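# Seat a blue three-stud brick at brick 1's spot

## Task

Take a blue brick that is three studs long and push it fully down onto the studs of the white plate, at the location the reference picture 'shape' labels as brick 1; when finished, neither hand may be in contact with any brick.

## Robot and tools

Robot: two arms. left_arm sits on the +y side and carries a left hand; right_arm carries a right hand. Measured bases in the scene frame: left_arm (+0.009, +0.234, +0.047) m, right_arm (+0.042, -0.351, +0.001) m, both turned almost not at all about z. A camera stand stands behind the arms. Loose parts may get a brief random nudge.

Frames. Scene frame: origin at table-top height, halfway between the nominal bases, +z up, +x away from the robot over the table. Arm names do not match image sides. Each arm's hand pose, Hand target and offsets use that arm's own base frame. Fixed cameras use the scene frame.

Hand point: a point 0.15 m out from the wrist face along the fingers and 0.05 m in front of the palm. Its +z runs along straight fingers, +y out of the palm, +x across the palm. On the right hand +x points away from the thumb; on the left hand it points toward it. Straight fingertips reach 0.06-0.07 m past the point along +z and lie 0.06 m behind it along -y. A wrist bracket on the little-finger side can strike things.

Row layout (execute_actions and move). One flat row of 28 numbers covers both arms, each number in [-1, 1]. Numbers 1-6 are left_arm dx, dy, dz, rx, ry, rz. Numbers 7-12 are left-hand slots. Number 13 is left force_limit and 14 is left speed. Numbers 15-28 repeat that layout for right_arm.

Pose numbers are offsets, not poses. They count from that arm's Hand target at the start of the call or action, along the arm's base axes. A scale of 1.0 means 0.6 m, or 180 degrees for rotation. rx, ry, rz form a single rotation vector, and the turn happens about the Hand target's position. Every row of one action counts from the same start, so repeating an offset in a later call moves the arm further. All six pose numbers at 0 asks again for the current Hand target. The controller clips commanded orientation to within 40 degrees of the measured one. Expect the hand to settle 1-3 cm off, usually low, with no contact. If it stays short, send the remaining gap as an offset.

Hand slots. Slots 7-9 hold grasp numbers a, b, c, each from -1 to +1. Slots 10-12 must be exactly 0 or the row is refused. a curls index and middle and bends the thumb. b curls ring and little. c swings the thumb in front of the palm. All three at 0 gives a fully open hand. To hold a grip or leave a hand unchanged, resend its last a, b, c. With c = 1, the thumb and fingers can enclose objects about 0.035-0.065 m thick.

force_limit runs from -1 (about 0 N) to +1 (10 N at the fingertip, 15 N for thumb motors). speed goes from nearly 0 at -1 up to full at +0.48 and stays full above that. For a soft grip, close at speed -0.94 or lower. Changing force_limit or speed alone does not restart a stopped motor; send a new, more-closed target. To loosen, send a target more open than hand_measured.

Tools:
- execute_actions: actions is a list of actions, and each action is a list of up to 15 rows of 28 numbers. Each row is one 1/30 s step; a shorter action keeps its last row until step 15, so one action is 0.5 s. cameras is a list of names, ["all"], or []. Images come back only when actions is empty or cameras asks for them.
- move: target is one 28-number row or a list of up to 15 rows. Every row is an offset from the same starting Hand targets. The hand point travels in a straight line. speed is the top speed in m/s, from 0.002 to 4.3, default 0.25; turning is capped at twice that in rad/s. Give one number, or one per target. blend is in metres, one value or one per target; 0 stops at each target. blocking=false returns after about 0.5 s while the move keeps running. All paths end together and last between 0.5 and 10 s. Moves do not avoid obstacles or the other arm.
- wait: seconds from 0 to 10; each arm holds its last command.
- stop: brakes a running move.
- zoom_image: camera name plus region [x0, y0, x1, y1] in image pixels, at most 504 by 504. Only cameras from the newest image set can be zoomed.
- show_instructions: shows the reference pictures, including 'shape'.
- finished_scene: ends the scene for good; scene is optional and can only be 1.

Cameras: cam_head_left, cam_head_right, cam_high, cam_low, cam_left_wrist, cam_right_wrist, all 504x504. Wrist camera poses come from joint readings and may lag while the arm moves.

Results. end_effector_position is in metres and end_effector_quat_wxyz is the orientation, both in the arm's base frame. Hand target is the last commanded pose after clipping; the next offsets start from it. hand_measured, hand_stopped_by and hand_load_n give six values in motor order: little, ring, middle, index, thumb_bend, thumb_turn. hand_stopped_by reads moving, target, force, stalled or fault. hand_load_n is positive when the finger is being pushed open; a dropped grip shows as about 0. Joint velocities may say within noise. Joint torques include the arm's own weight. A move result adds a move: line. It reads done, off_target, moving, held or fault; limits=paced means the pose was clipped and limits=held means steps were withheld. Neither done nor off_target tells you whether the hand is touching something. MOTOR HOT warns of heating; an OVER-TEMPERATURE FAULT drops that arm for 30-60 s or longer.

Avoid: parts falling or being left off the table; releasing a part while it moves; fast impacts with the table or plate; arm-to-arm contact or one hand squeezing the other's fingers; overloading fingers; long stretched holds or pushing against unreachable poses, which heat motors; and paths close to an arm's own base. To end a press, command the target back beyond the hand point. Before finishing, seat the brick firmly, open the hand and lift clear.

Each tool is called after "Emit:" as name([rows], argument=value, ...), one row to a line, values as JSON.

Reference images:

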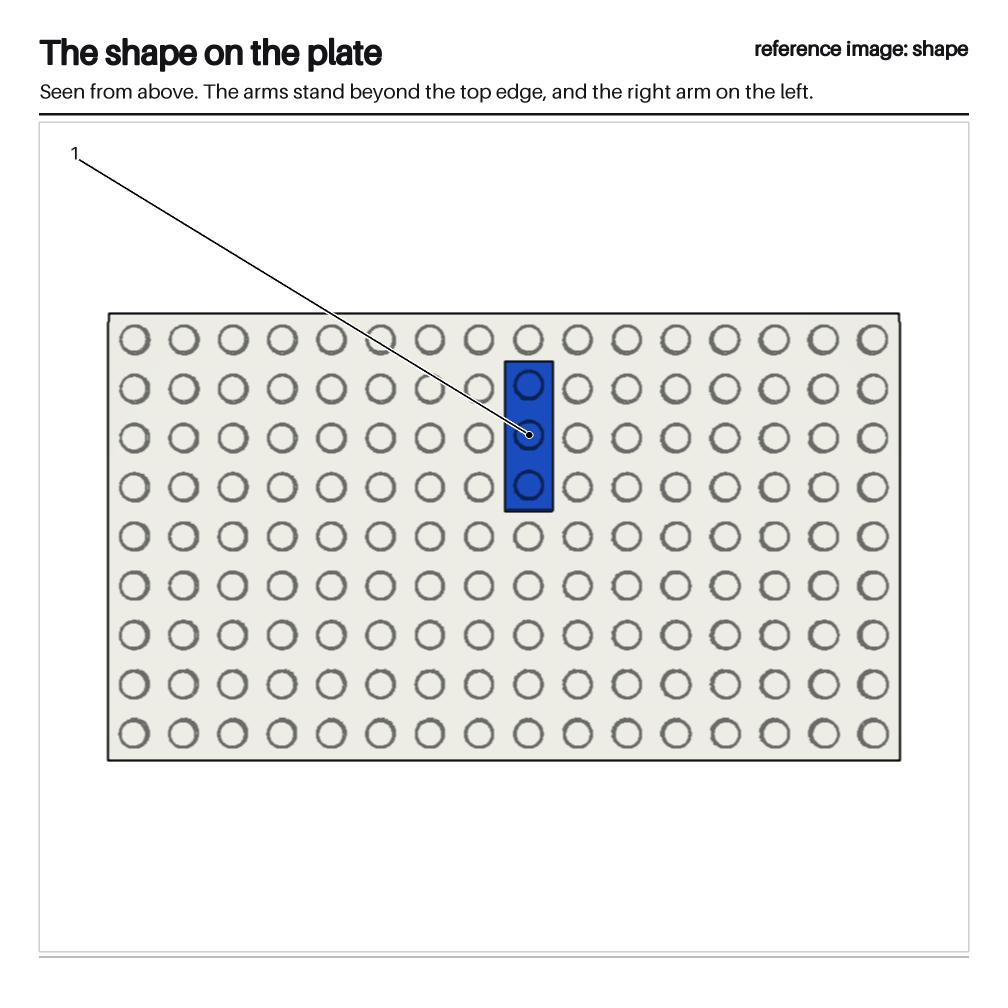

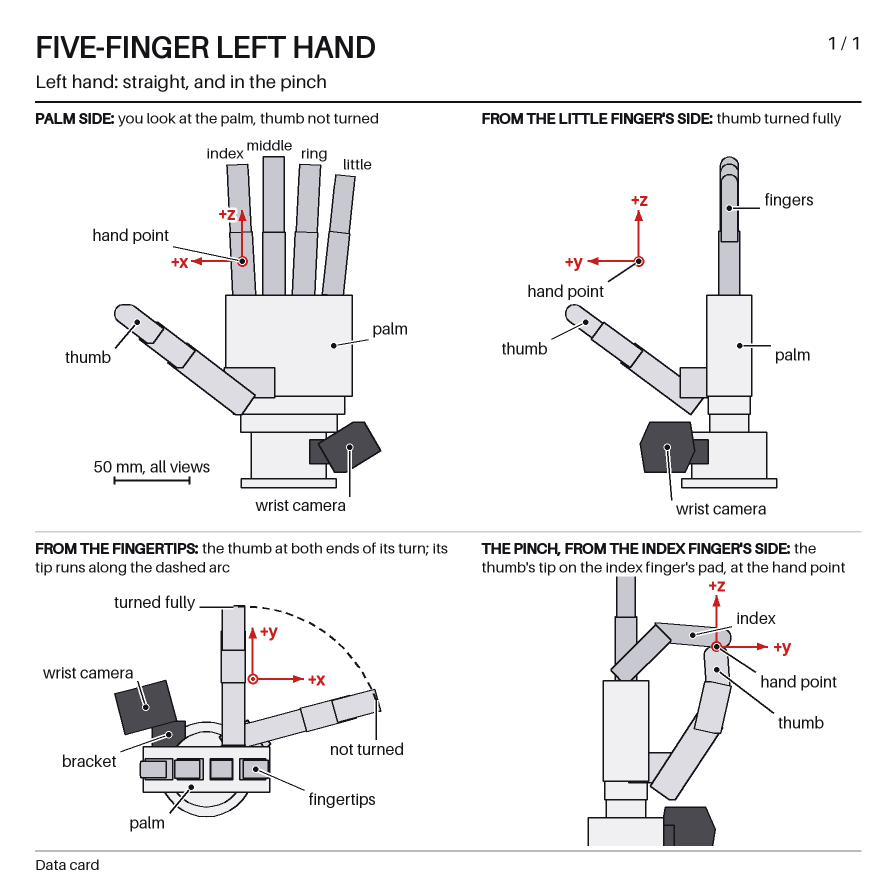

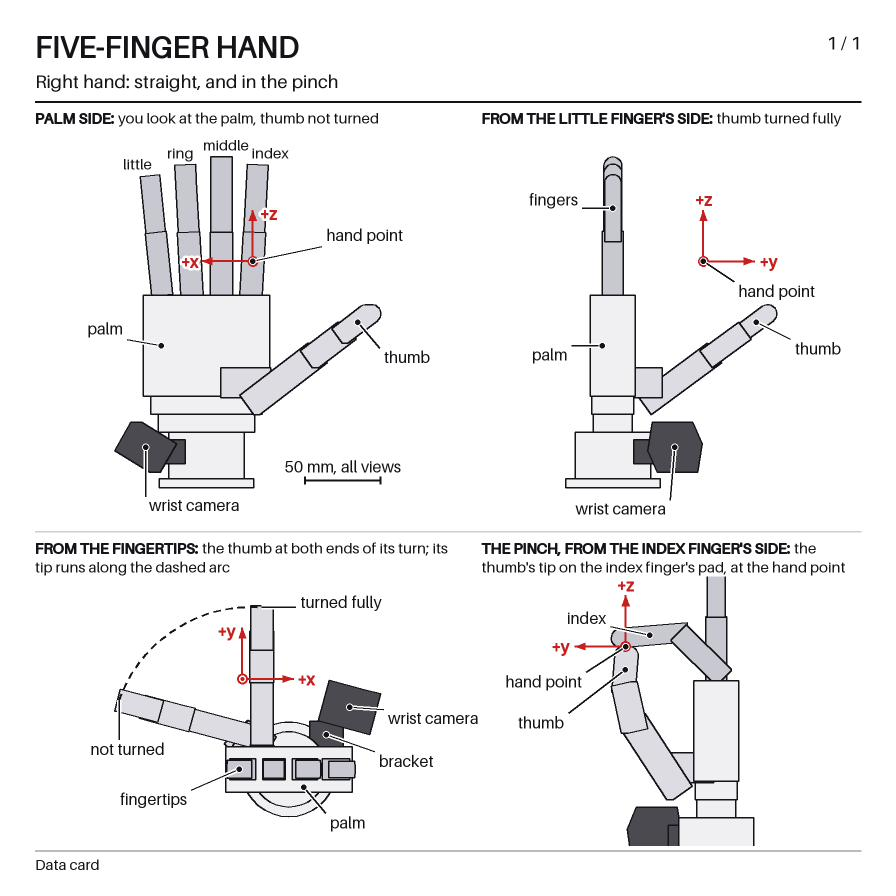

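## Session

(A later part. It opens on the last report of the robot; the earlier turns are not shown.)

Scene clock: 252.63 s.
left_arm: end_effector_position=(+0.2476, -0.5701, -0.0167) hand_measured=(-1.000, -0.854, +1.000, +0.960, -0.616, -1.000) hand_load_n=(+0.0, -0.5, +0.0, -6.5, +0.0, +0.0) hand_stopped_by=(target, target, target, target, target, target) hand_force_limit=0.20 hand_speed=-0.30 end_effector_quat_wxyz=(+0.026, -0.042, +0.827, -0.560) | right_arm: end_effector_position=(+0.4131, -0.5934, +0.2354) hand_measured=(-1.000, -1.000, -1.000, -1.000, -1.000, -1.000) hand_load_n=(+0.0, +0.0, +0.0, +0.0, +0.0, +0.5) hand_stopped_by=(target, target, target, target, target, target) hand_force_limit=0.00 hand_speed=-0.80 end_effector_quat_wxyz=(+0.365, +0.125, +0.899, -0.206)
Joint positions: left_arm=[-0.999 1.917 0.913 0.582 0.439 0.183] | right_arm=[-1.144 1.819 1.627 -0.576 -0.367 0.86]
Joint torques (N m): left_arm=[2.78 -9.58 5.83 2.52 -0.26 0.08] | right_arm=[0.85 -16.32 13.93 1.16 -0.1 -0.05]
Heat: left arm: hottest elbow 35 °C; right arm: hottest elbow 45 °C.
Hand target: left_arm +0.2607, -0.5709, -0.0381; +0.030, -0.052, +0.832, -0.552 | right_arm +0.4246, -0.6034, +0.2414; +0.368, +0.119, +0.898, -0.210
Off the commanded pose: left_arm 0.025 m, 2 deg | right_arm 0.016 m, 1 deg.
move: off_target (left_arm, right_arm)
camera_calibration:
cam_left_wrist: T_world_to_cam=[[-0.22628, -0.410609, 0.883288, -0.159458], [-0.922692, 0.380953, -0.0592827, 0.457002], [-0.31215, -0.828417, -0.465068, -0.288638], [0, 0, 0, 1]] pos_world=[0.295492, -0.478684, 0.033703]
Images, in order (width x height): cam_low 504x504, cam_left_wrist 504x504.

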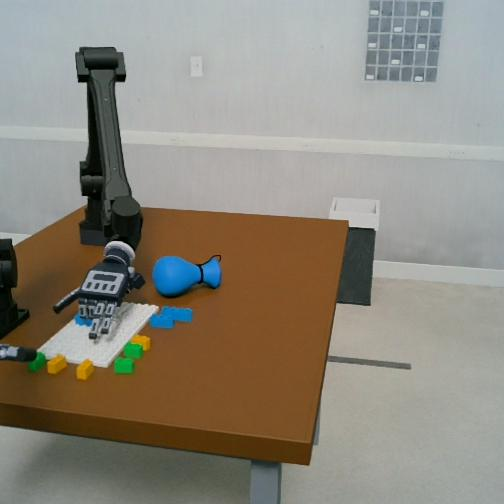

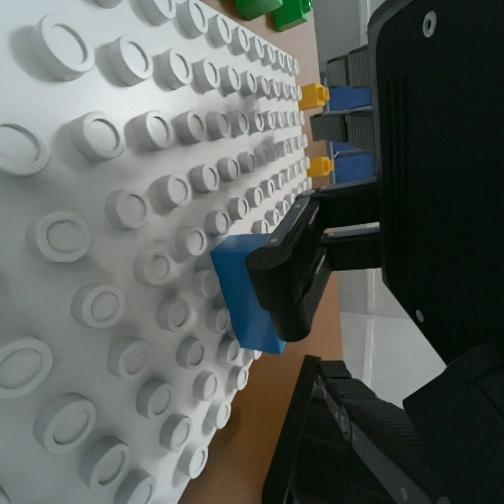

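Emit:
move(target=[0.0,0.0,0.12,0,0,0,0.98,0,-1,0,0,0,0.2,-0.3,0,0,0,0,0,0,0,0,0,0,0,0,0,-0.8], speed=0.1, cameras=["cam_low","cam_left_wrist","cam_head_left","cam_head_right"])

Emit:
zoom_image(camera="cam_left_wrist", region=[90, 150, 290, 350])

Emit:
zoom_image(camera="cam_low", region=[66, 296, 106, 336])

Scene clock: 255.37 s.
left_arm: end_effector_position=(+0.2443, -0.5634, +0.0198) hand_measured=(-1.000, -0.854, +1.000, +0.960, -0.616, -1.000) hand_load_n=(+0.0, +0.0, +0.5, +0.0, +0.0, +0.0) hand_stopped_by=(target, target, target, target, target, target) hand_force_limit=0.20 hand_speed=-0.30 end_effector_quat_wxyz=(+0.019, -0.050, +0.837, -0.544) | right_arm: end_effector_position=(+0.4131, -0.5934, +0.2354) hand_measured=(-1.000, -1.000, -1.000, -1.000, -1.000, -1.000) hand_load_n=(+0.0, +0.0, +0.0, +0.0, +0.0, +0.0) hand_stopped_by=(target, target, target, target, target, target) hand_force_limit=0.00 hand_speed=-0.80 end_effector_quat_wxyz=(+0.365, +0.125, +0.899, -0.206)
Joint positions: left_arm=[-0.999 1.809 0.922 0.422 0.433 0.183] | right_arm=[-1.144 1.819 1.627 -0.576 -0.367 0.86]
Joint torques (N m): left_arm=[2.9 -13.68 7.2 1.57 -0.05 0.07] | right_arm=[0.85 -16.09 13.96 1.16 -0.1 -0.03]
Heat: left arm: hottest elbow 35 °C; right arm: hottest elbow 45 °C.
Hand target: left_arm +0.2607, -0.5709, +0.0339; +0.030, -0.052, +0.832, -0.552 | right_arm +0.4246, -0.6034, +0.2414; +0.368, +0.119, +0.898, -0.210
Off the commanded pose: left_arm 0.023 m, 2 deg | right_arm 0.016 m, 1 deg.
move: off_target (left_arm, right_arm)
camera_calibration:
cam_left_wrist: T_world_to_cam=[[-0.205245, -0.444797, 0.871797, -0.213857], [-0.925445, 0.378057, -0.0249873, 0.451853], [-0.318475, -0.811929, -0.48923, -0.255777], [0, 0, 0, 1]] pos_world=[0.292814, -0.473622, 0.0725969]
Images, in order (width x height): cam_head_left 504x504, cam_head_right 504x504, cam_low 504x504, cam_left_wrist 504x504.

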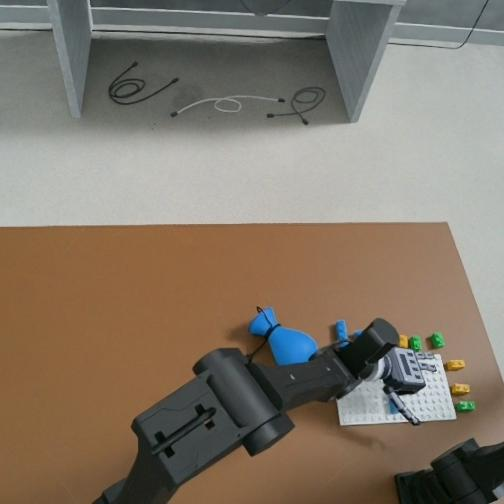

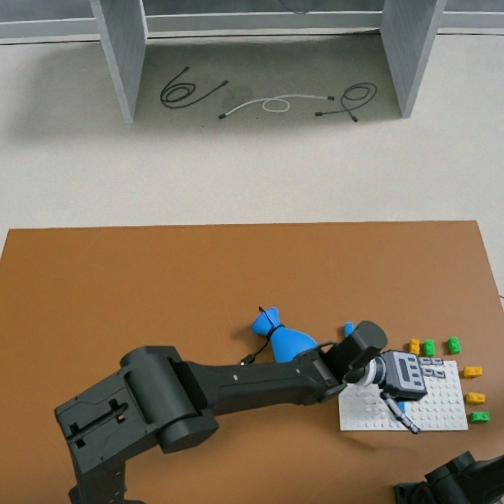

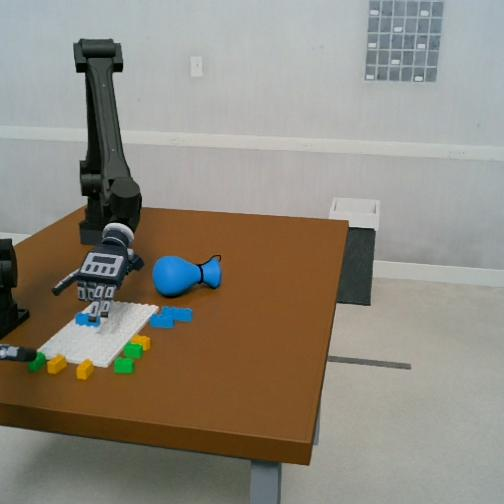

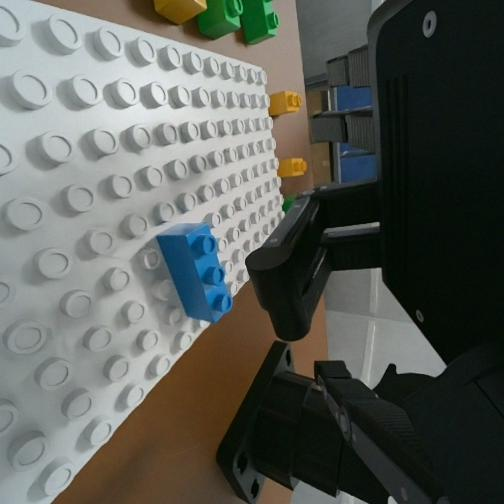

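Scaled by 2.520 from the camera's 504x504 image, which has a finer 720x720 frame.

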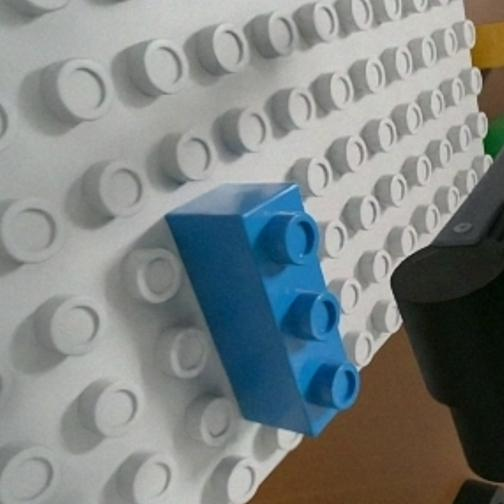

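Scaled by 12.600 from the camera's 504x504 image, which has a finer 720x720 frame.

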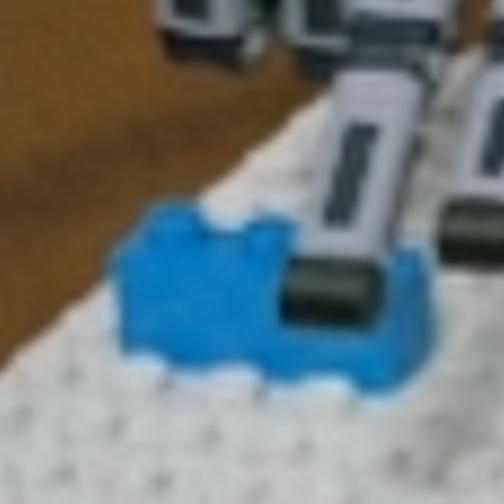

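Emit:
move(target=[0.10,0.25,0.15,0,0,0,0.98,0,-1,0,0,0,0.2,-0.3,0,0,0,0,0,0,0,0,0,0,0,0,0,-0.8], speed=0.25, cameras=["cam_low","cam_left_wrist","cam_head_left","cam_head_right","cam_high"])

Emit:
zoom_image(camera="cam_head_right", region=[375, 370, 435, 430])

Emit:
zoom_image(camera="cam_low", region=[66, 296, 116, 346])

Emit:
zoom_image(camera="cam_head_left", region=[365, 365, 425, 425])

Scene clock: 260.33 s.
left_arm: end_effector_position=(+0.3166, -0.4252, +0.1222) hand_measured=(-1.000, -0.854, +1.000, +0.960, -0.616, -1.000) hand_load_n=(+0.0, +0.0, +0.0, +0.5, +0.0, -0.5) hand_stopped_by=(target, target, target, target, target, target) hand_force_limit=0.20 hand_speed=-0.30 end_effector_quat_wxyz=(+0.026, -0.053, +0.831, -0.554) | right_arm: end_effector_position=(+0.4131, -0.5934, +0.2354) hand_measured=(-1.000, -1.000, -1.000, -1.000, -1.000, -1.000) hand_load_n=(+0.0, +0.0, -0.5, +0.0, +0.0, +0.0) hand_stopped_by=(target, target, target, target, target, target) hand_force_limit=0.00 hand_speed=-0.80 end_effector_quat_wxyz=(+0.365, +0.125, +0.899, -0.206)
Joint positions: left_arm=[-0.677 1.471 0.844 0.095 0.709 0.349] | right_arm=[-1.144 1.819 1.627 -0.576 -0.367 0.86]
Joint torques (N m): left_arm=[2.73 -10.23 6.32 1.32 0.37 0.22] | right_arm=[0.73 -16.09 13.96 1.17 -0.12 -0.02]
Heat: left arm: hottest elbow 35 °C; right arm: hottest elbow 45 °C.
Hand target: left_arm +0.3208, -0.4209, +0.1240; +0.030, -0.052, +0.832, -0.552 | right_arm +0.4246, -0.6034, +0.2414; +0.368, +0.119, +0.898, -0.210
Off the commanded pose: left_arm 0.006 m, 1 deg | right_arm 0.016 m, 1 deg.
move: off_target (right_arm)
camera_calibration:
cam_left_wrist: T_world_to_cam=[[-0.207012, -0.428, 0.879751, -0.220054], [-0.930228, 0.364628, -0.0414982, 0.466918], [-0.303021, -0.82696, -0.47362, -0.0837565], [0, 0, 0, 1]] pos_world=[0.363407, -0.333698, 0.1733]
Images, in order (width x height): cam_head_left 504x504, cam_head_right 504x504, cam_high 504x504, cam_low 504x504, cam_left_wrist 504x504.

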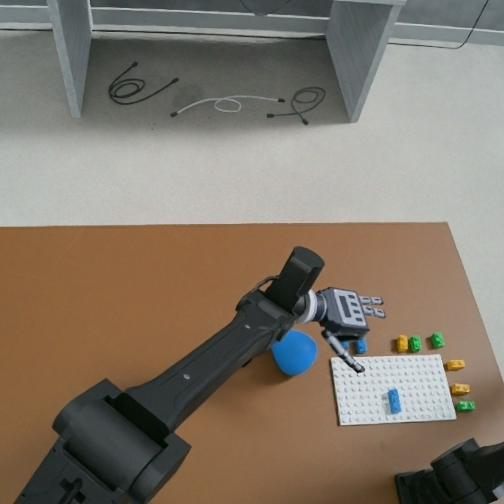

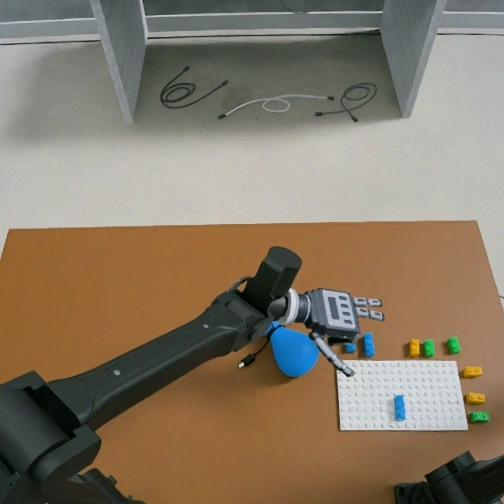

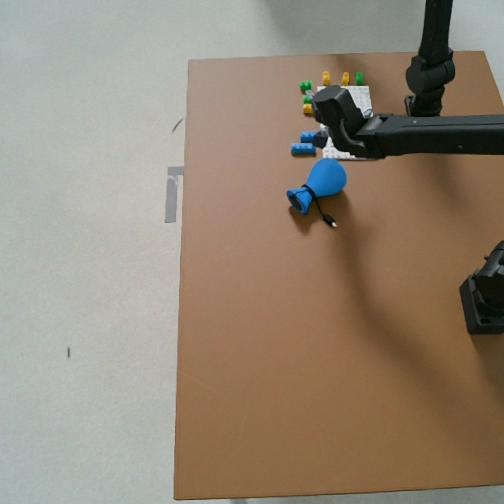

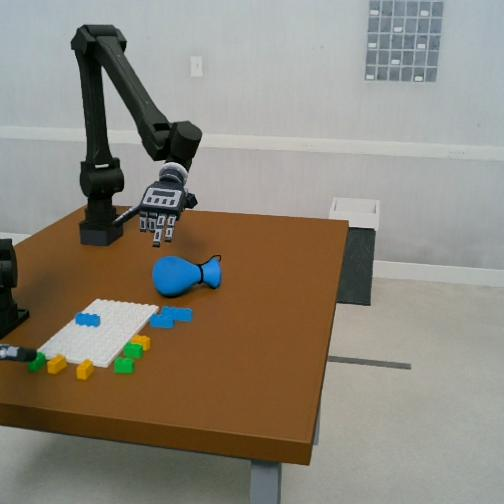

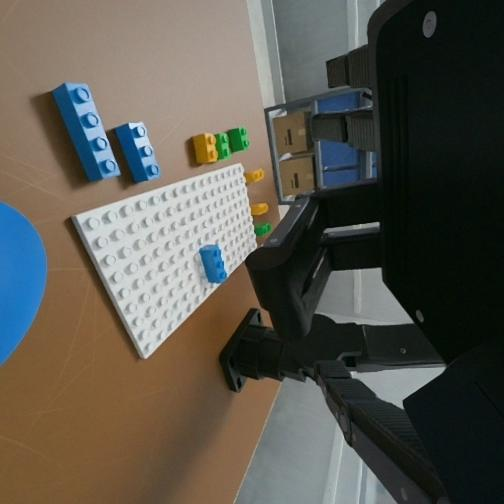

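Scaled by 8.400 from the camera's 504x504 image, which has a finer 720x720 frame.

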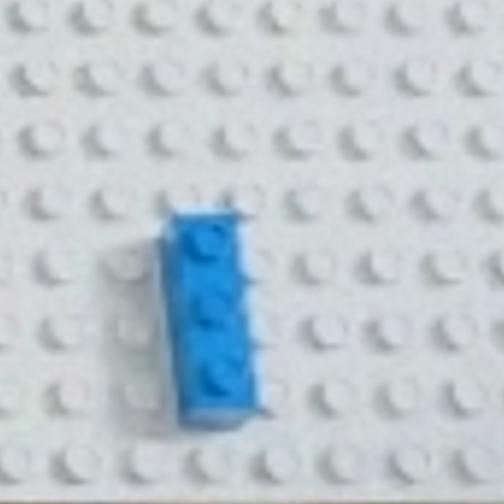

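Scaled by 10.080 from the camera's 504x504 image, which has a finer 720x720 frame.

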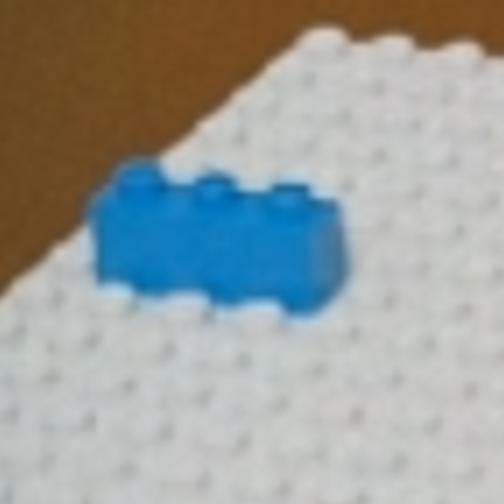

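Scaled by 8.400 from the camera's 504x504 image, which has a finer 720x720 frame.

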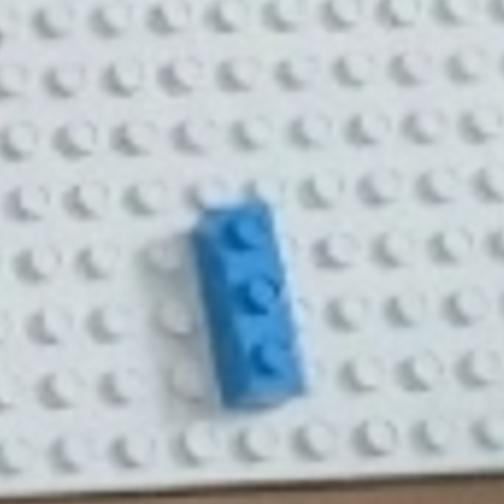

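Emit:
zoom_image(camera="cam_head_right", region=[330, 350, 480, 440])

Emit:
zoom_image(camera="cam_left_wrist", region=[60, 150, 280, 370])

Emit:
zoom_image(camera="cam_left_wrist", region=[180, 220, 250, 290])

Scaled by 3.360 from the camera's 504x504 image, which has a finer 720x720 frame.

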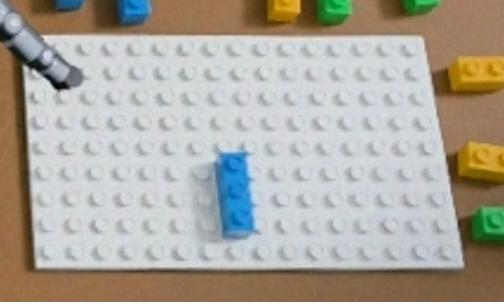

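Scaled by 2.291 from the camera's 504x504 image, which has a finer 720x720 frame.

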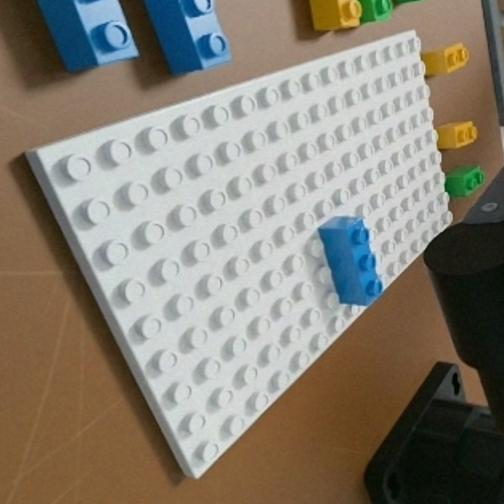

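Scaled by 7.200 from the camera's 504x504 image, which has a finer 720x720 frame.

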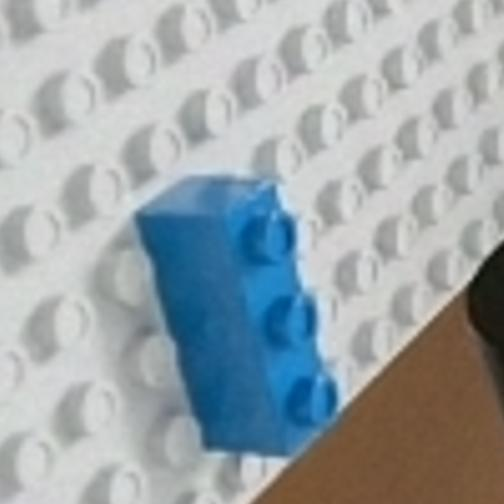

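Emit:
move(target=[-0.1413,-0.2485,-0.150,0,0,0,0.98,0,-1,0,0,0,0.2,-0.3,0,0,0,0,0,0,0,0,0,0,0,0,0,-0.8], speed=0.2, cameras=["cam_low","cam_left_wrist"])

Emit:
zoom_image(camera="cam_low", region=[46, 260, 126, 340])

Emit:
zoom_image(camera="cam_left_wrist", region=[90, 150, 290, 350])

Scene clock: 269.23 s.
left_arm: end_effector_position=(+0.2309, -0.5524, +0.0275) hand_measured=(-1.000, -0.854, +1.000, +0.960, -0.616, -1.000) hand_load_n=(+0.0, +0.0, +0.0, +0.0, +0.0, -0.5) hand_stopped_by=(target, target, target, target, target, target) hand_force_limit=0.20 hand_speed=-0.30 end_effector_quat_wxyz=(+0.028, -0.052, +0.840, -0.540) | right_arm: end_effector_position=(+0.4131, -0.5934, +0.2354) hand_measured=(-1.000, -1.000, -1.000, -1.000, -1.000, -1.000) hand_load_n=(+0.0, +0.0, +0.0, +0.0, +0.0, +0.0) hand_stopped_by=(target, target, target, target, target, target) hand_force_limit=0.00 hand_speed=-0.80 end_effector_quat_wxyz=(+0.365, +0.125, +0.899, -0.206)
Joint positions: left_arm=[-1.019 1.754 0.875 0.411 0.396 0.184] | right_arm=[-1.144 1.819 1.627 -0.576 -0.367 0.86]
Joint torques (N m): left_arm=[1.14 -10.64 7.46 3.02 -0.07 -0.1] | right_arm=[0.73 -16.26 13.98 1.17 -0.1 -0.03]
Heat: left arm: hottest elbow 36 °C; right arm: hottest elbow 45 °C.
Hand target: left_arm +0.2359, -0.5701, +0.0341; +0.030, -0.052, +0.832, -0.552 | right_arm +0.4246, -0.6034, +0.2414; +0.368, +0.119, +0.898, -0.210
Off the commanded pose: left_arm 0.019 m, 2 deg | right_arm 0.016 m, 1 deg.
move: off_target (left_arm, right_arm)
camera_calibration:
cam_left_wrist: T_world_to_cam=[[-0.21048, -0.45746, 0.863961, -0.224028], [-0.92991, 0.366341, -0.0325722, 0.430238], [-0.301604, -0.810262, -0.502504, -0.250084], [0, 0, 0, 1]] pos_world=[0.277503, -0.462732, 0.0818969]
Images, in order (width x height): cam_low 504x504, cam_left_wrist 504x504.

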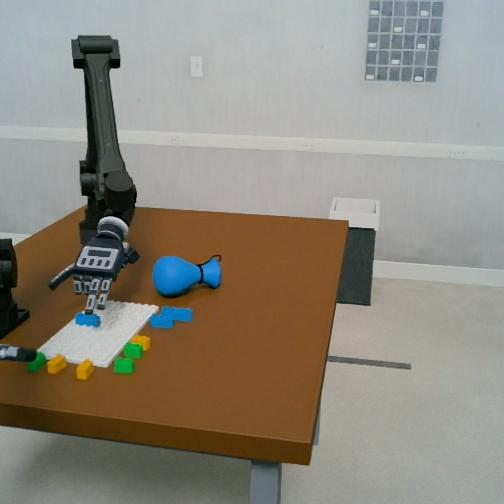

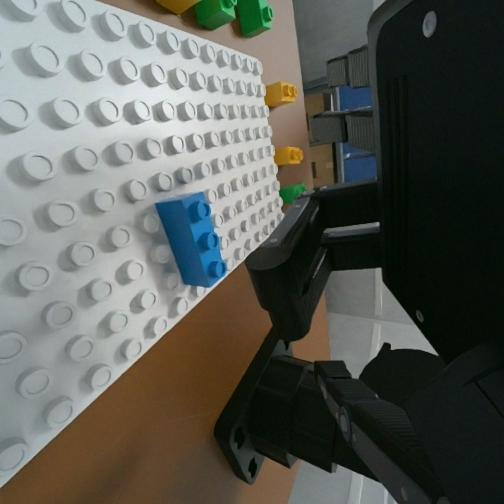

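Scaled by 6.300 from the camera's 504x504 image, which has a finer 720x720 frame.

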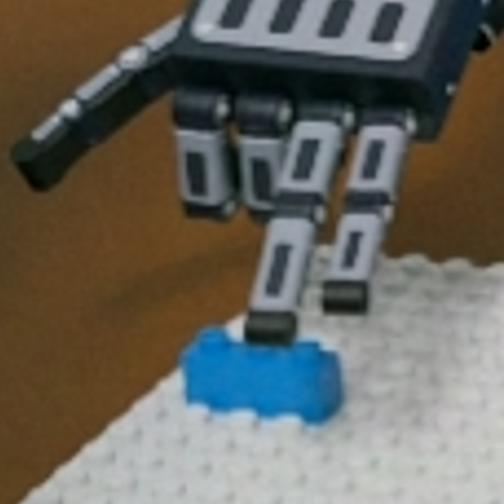

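Scaled by 2.520 from the camera's 504x504 image, which has a finer 720x720 frame.

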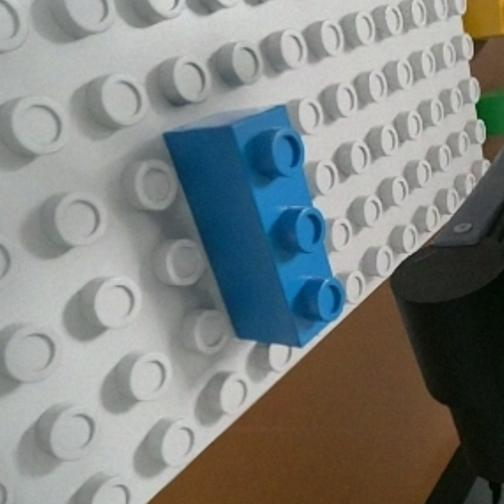

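Emit:
move([
  [0.035,0.0,-0.045,0,0,0,0.98,0,-1,0,0,0,0.2,-0.3,0,0,0,0,0,0,0,0,0,0,0,0,0,-0.8],
  [0.037,0.0,-0.12,0,0,0,0.98,0,-1,0,0,0,0.2,-0.3,0,0,0,0,0,0,0,0,0,0,0,0,0,-0.8],
], speed=[0.08,0.05], cameras=["cam_low","cam_left_wrist"])

Emit:
zoom_image(camera="cam_low", region=[46, 260, 126, 340])

Emit:
zoom_image(camera="cam_left_wrist", region=[110, 150, 350, 390])

Scene clock: 272.80 s.
left_arm: end_effector_position=(+0.2456, -0.5697, -0.0167) hand_measured=(-1.000, -0.854, +1.000, +0.960, -0.616, -1.000) hand_load_n=(+0.0, +0.0, +0.0, -5.5, +0.0, -0.5) hand_stopped_by=(target, target, target, target, target, target) hand_force_limit=0.20 hand_speed=-0.30 end_effector_quat_wxyz=(+0.027, -0.042, +0.826, -0.561) | right_arm: end_effector_position=(+0.4131, -0.5934, +0.2354) hand_measured=(-1.000, -1.000, -1.000, -1.000, -1.000, -1.000) hand_load_n=(+0.0, +0.0, +0.0, +0.0, +0.0, +0.0) hand_stopped_by=(target, target, target, target, target, target) hand_force_limit=0.00 hand_speed=-0.80 end_effector_quat_wxyz=(+0.365, +0.125, +0.899, -0.206)
Joint positions: left_arm=[-1.003 1.915 0.907 0.589 0.433 0.183] | right_arm=[-1.144 1.819 1.627 -0.576 -0.367 0.86]
Joint torques (N m): left_arm=[3.02 -9.52 5.89 2.33 -0.19 0.12] | right_arm=[0.79 -16.26 14.02 1.17 -0.11 -0.03]
Heat: left arm: hottest elbow 36 °C; right arm: hottest elbow 45 °C.
Hand target: left_arm +0.2582, -0.5702, -0.0378; +0.030, -0.052, +0.832, -0.552 | right_arm +0.4246, -0.6034, +0.2414; +0.368, +0.119, +0.898, -0.210
Off the commanded pose: left_arm 0.025 m, 2 deg | right_arm 0.016 m, 1 deg.
move: off_target (left_arm, right_arm)
camera_calibration:
cam_left_wrist: T_world_to_cam=[[-0.228363, -0.409882, 0.883089, -0.158809], [-0.922969, 0.379781, -0.0624018, 0.454312], [-0.309803, -0.829315, -0.465037, -0.29006], [0, 0, 0, 1]] pos_world=[0.293189, -0.478183, 0.0337034]
Images, in order (width x height): cam_low 504x504, cam_left_wrist 504x504.

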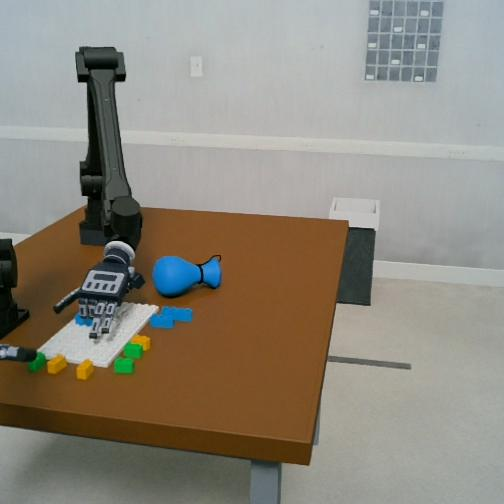

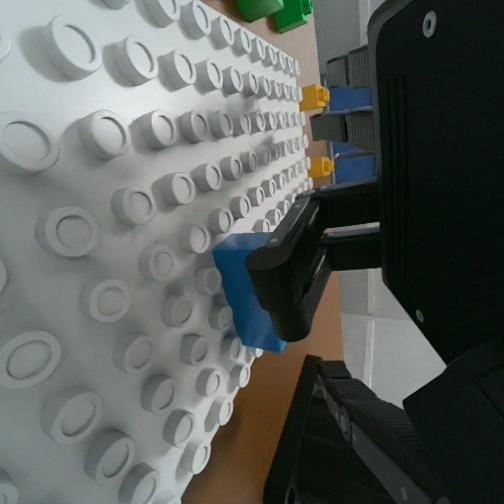

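Scaled by 6.300 from the camera's 504x504 image, which has a finer 720x720 frame.

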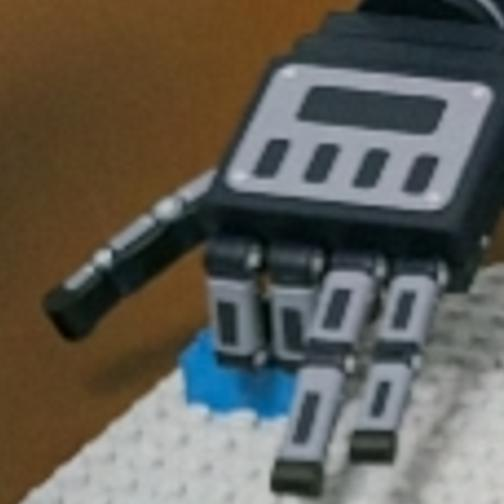

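Scaled by 2.100 from the camera's 504x504 image, which has a finer 720x720 frame.

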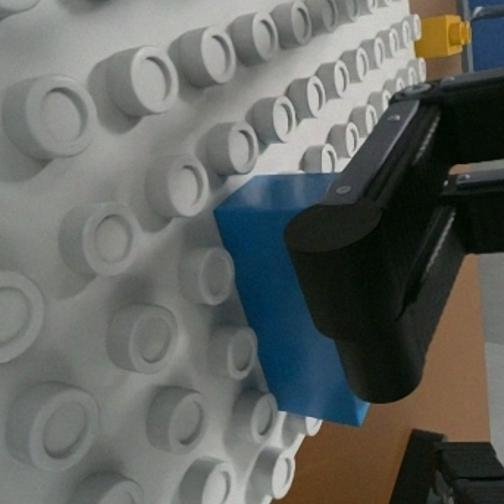

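Emit:
move(target=[0.0,0.005,-0.035,0,0,0,0.98,0,-1,0,0,0,0.2,-0.3,0,0,0,0,0,0,0,0,0,0,0,0,0,-0.8], speed=0.06)

Scene clock: 274.33 s.
left_arm: end_effector_position=(+0.2477, -0.5747, -0.0167) hand_measured=(-1.000, -0.854, +1.000, +0.960, -0.616, -1.000) hand_load_n=(+0.0, -0.5, +0.0, -12.5, +0.0, +0.0) hand_stopped_by=(target, target, target, target, target, target) hand_force_limit=0.20 hand_speed=-0.30 end_effector_quat_wxyz=(+0.028, -0.039, +0.816, -0.577) | right_arm: end_effector_position=(+0.4131, -0.5934, +0.2354) hand_measured=(-1.000, -1.000, -1.000, -1.000, -1.000, -1.000) hand_load_n=(+0.0, +0.0, +0.0, +0.0, +0.0, +0.0) hand_stopped_by=(target, target, target, target, target, target) hand_force_limit=0.00 hand_speed=-0.80 end_effector_quat_wxyz=(+0.365, +0.125, +0.899, -0.206)
Joint positions: left_arm=[-1 1.937 0.907 0.652 0.444 0.17] | right_arm=[-1.144 1.819 1.627 -0.576 -0.367 0.86]
Joint torques (N m): left_arm=[2.96 -7.88 4.96 2.13 -0.53 0.2] | right_arm=[0.85 -16.21 13.97 1.25 -0.1 -0.03]
Heat: left arm: hottest elbow 36 °C; right arm: hottest elbow 45 °C.
Hand target: left_arm +0.2580, -0.5672, -0.0589; +0.030, -0.051, +0.832, -0.552 | right_arm +0.4246, -0.6034, +0.2414; +0.368, +0.119, +0.898, -0.210
Off the commanded pose: left_arm 0.044 m, 4 deg | right_arm 0.016 m, 1 deg.
move: off_target (left_arm, right_arm)

Emit:
move([
  [0.0,0.0,0.13,0,0,0,0.98,0,-1,0,0,0,0.2,-0.3,0,0,0,0,0,0,0,0,0,0,0,0,0,-0.8],
  [0.05,0.10,0.26,0,0,0,0.98,0,-1,0,0,0,0.2,-0.3,0,0,0,0,0,0,0,0,0,0,0,0,0,-0.8],
], speed=[0.1,0.2], cameras=["cam_low","cam_left_wrist","cam_head_left","cam_head_right"])

Emit:
zoom_image(camera="cam_low", region=[66, 296, 116, 346])

Emit:
zoom_image(camera="cam_left_wrist", region=[100, 150, 300, 350])

Emit:
zoom_image(camera="cam_head_right", region=[375, 370, 435, 430])

Scene clock: 277.87 s.
left_arm: end_effector_position=(+0.2846, -0.5129, +0.0994) hand_measured=(-1.000, -0.854, +1.000, +0.960, -0.616, -1.000) hand_load_n=(+0.0, -0.5, +0.0, +0.0, +0.0, +0.0) hand_stopped_by=(target, target, target, target, target, target) hand_force_limit=0.20 hand_speed=-0.30 end_effector_quat_wxyz=(+0.028, -0.052, +0.828, -0.557) | right_arm: end_effector_position=(+0.4131, -0.5934, +0.2354) hand_measured=(-1.000, -1.000, -1.000, -1.000, -1.000, -1.000) hand_load_n=(+0.0, +0.0, +0.0, +0.0, +0.0, +0.0) hand_stopped_by=(target, target, target, target, target, target) hand_force_limit=0.00 hand_speed=-0.80 end_effector_quat_wxyz=(+0.365, +0.125, +0.899, -0.206)
Joint positions: left_arm=[-0.868 1.607 0.908 0.241 0.541 0.234] | right_arm=[-1.144 1.819 1.627 -0.576 -0.367 0.86]
Joint torques (N m): left_arm=[2.43 -12.22 5.9 1.48 0.22 0.21] | right_arm=[0.67 -16.26 14.05 1.25 -0.11 -0.03]
Heat: left arm: hottest elbow 36 °C; right arm: hottest elbow 45 °C.
Hand target: left_arm +0.2881, -0.5072, +0.0971; +0.030, -0.052, +0.832, -0.552 | right_arm +0.4246, -0.6034, +0.2414; +0.368, +0.119, +0.898, -0.210
Off the commanded pose: left_arm 0.007 m, 1 deg | right_arm 0.016 m, 1 deg.
move: off_target (right_arm)
camera_calibration:
cam_left_wrist: T_world_to_cam=[[-0.21063, -0.421415, 0.882068, -0.239962], [-0.930171, 0.363944, -0.0482393, 0.468528], [-0.300694, -0.830635, -0.468646, -0.179801], [0, 0, 0, 1]] pos_world=[0.331202, -0.42099, 0.150002]
Images, in order (width x height): cam_head_left 504x504, cam_head_right 504x504, cam_low 504x504, cam_left_wrist 504x504.

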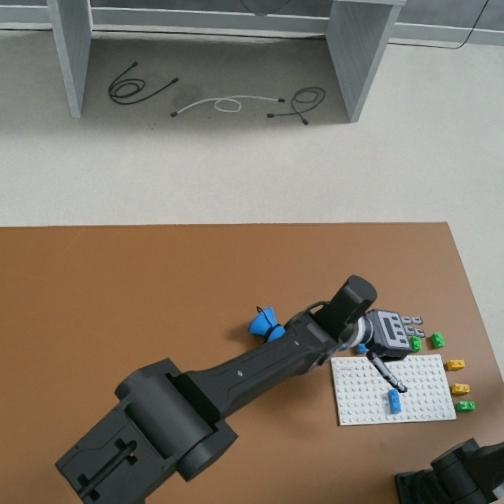

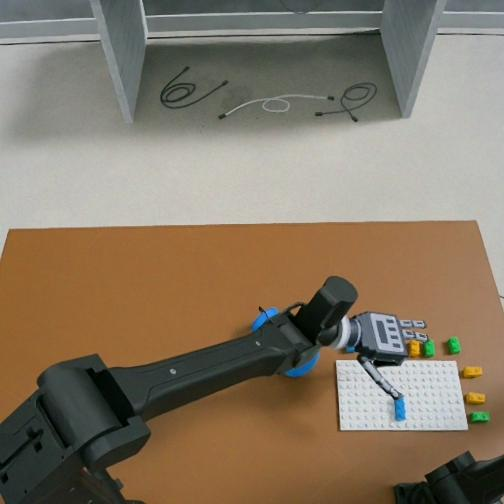

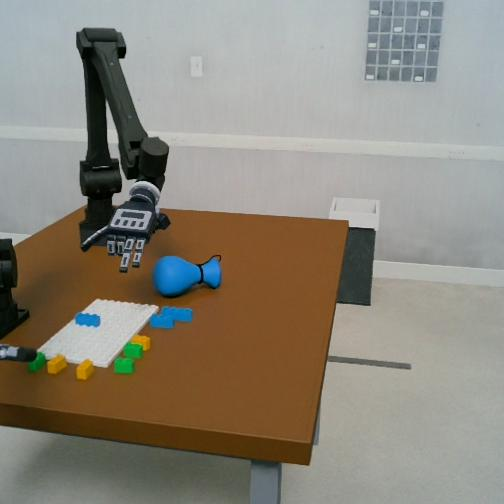

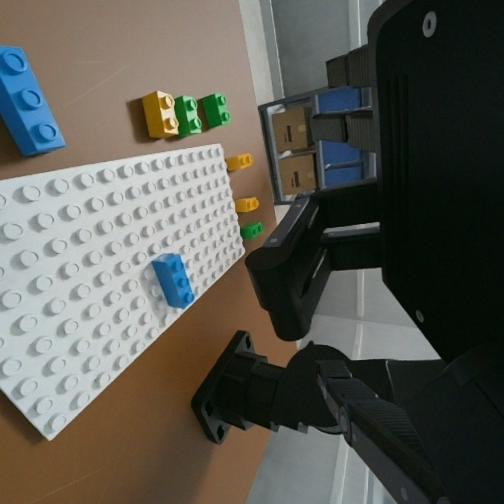

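Scaled by 10.080 from the camera's 504x504 image, which has a finer 720x720 frame.

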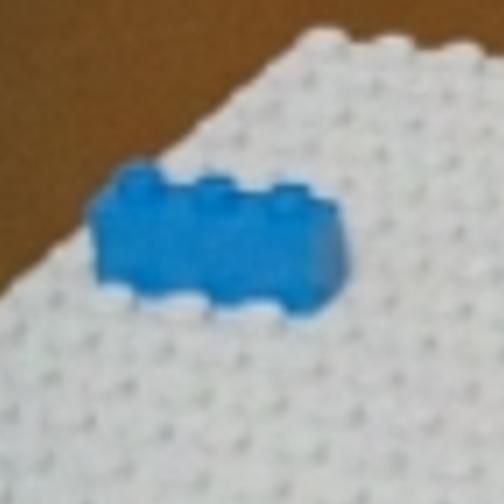

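Scaled by 2.520 from the camera's 504x504 image, which has a finer 720x720 frame.

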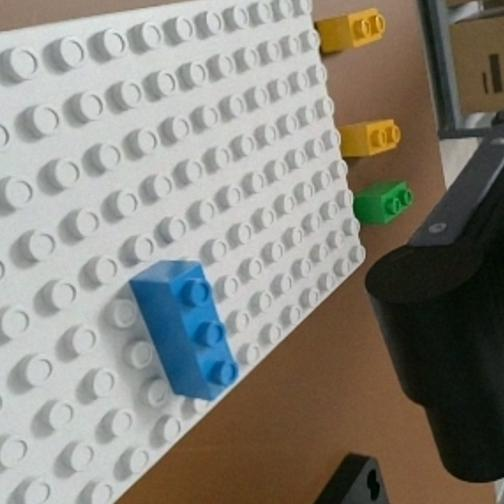

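Scaled by 8.400 from the camera's 504x504 image, which has a finer 720x720 frame.

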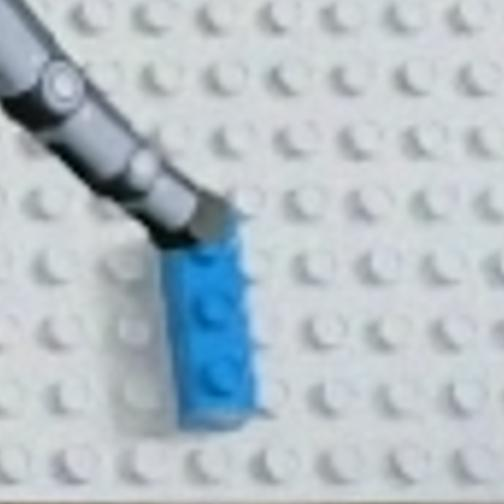

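Emit:
finished_scene()

The scene is finished: the task was done.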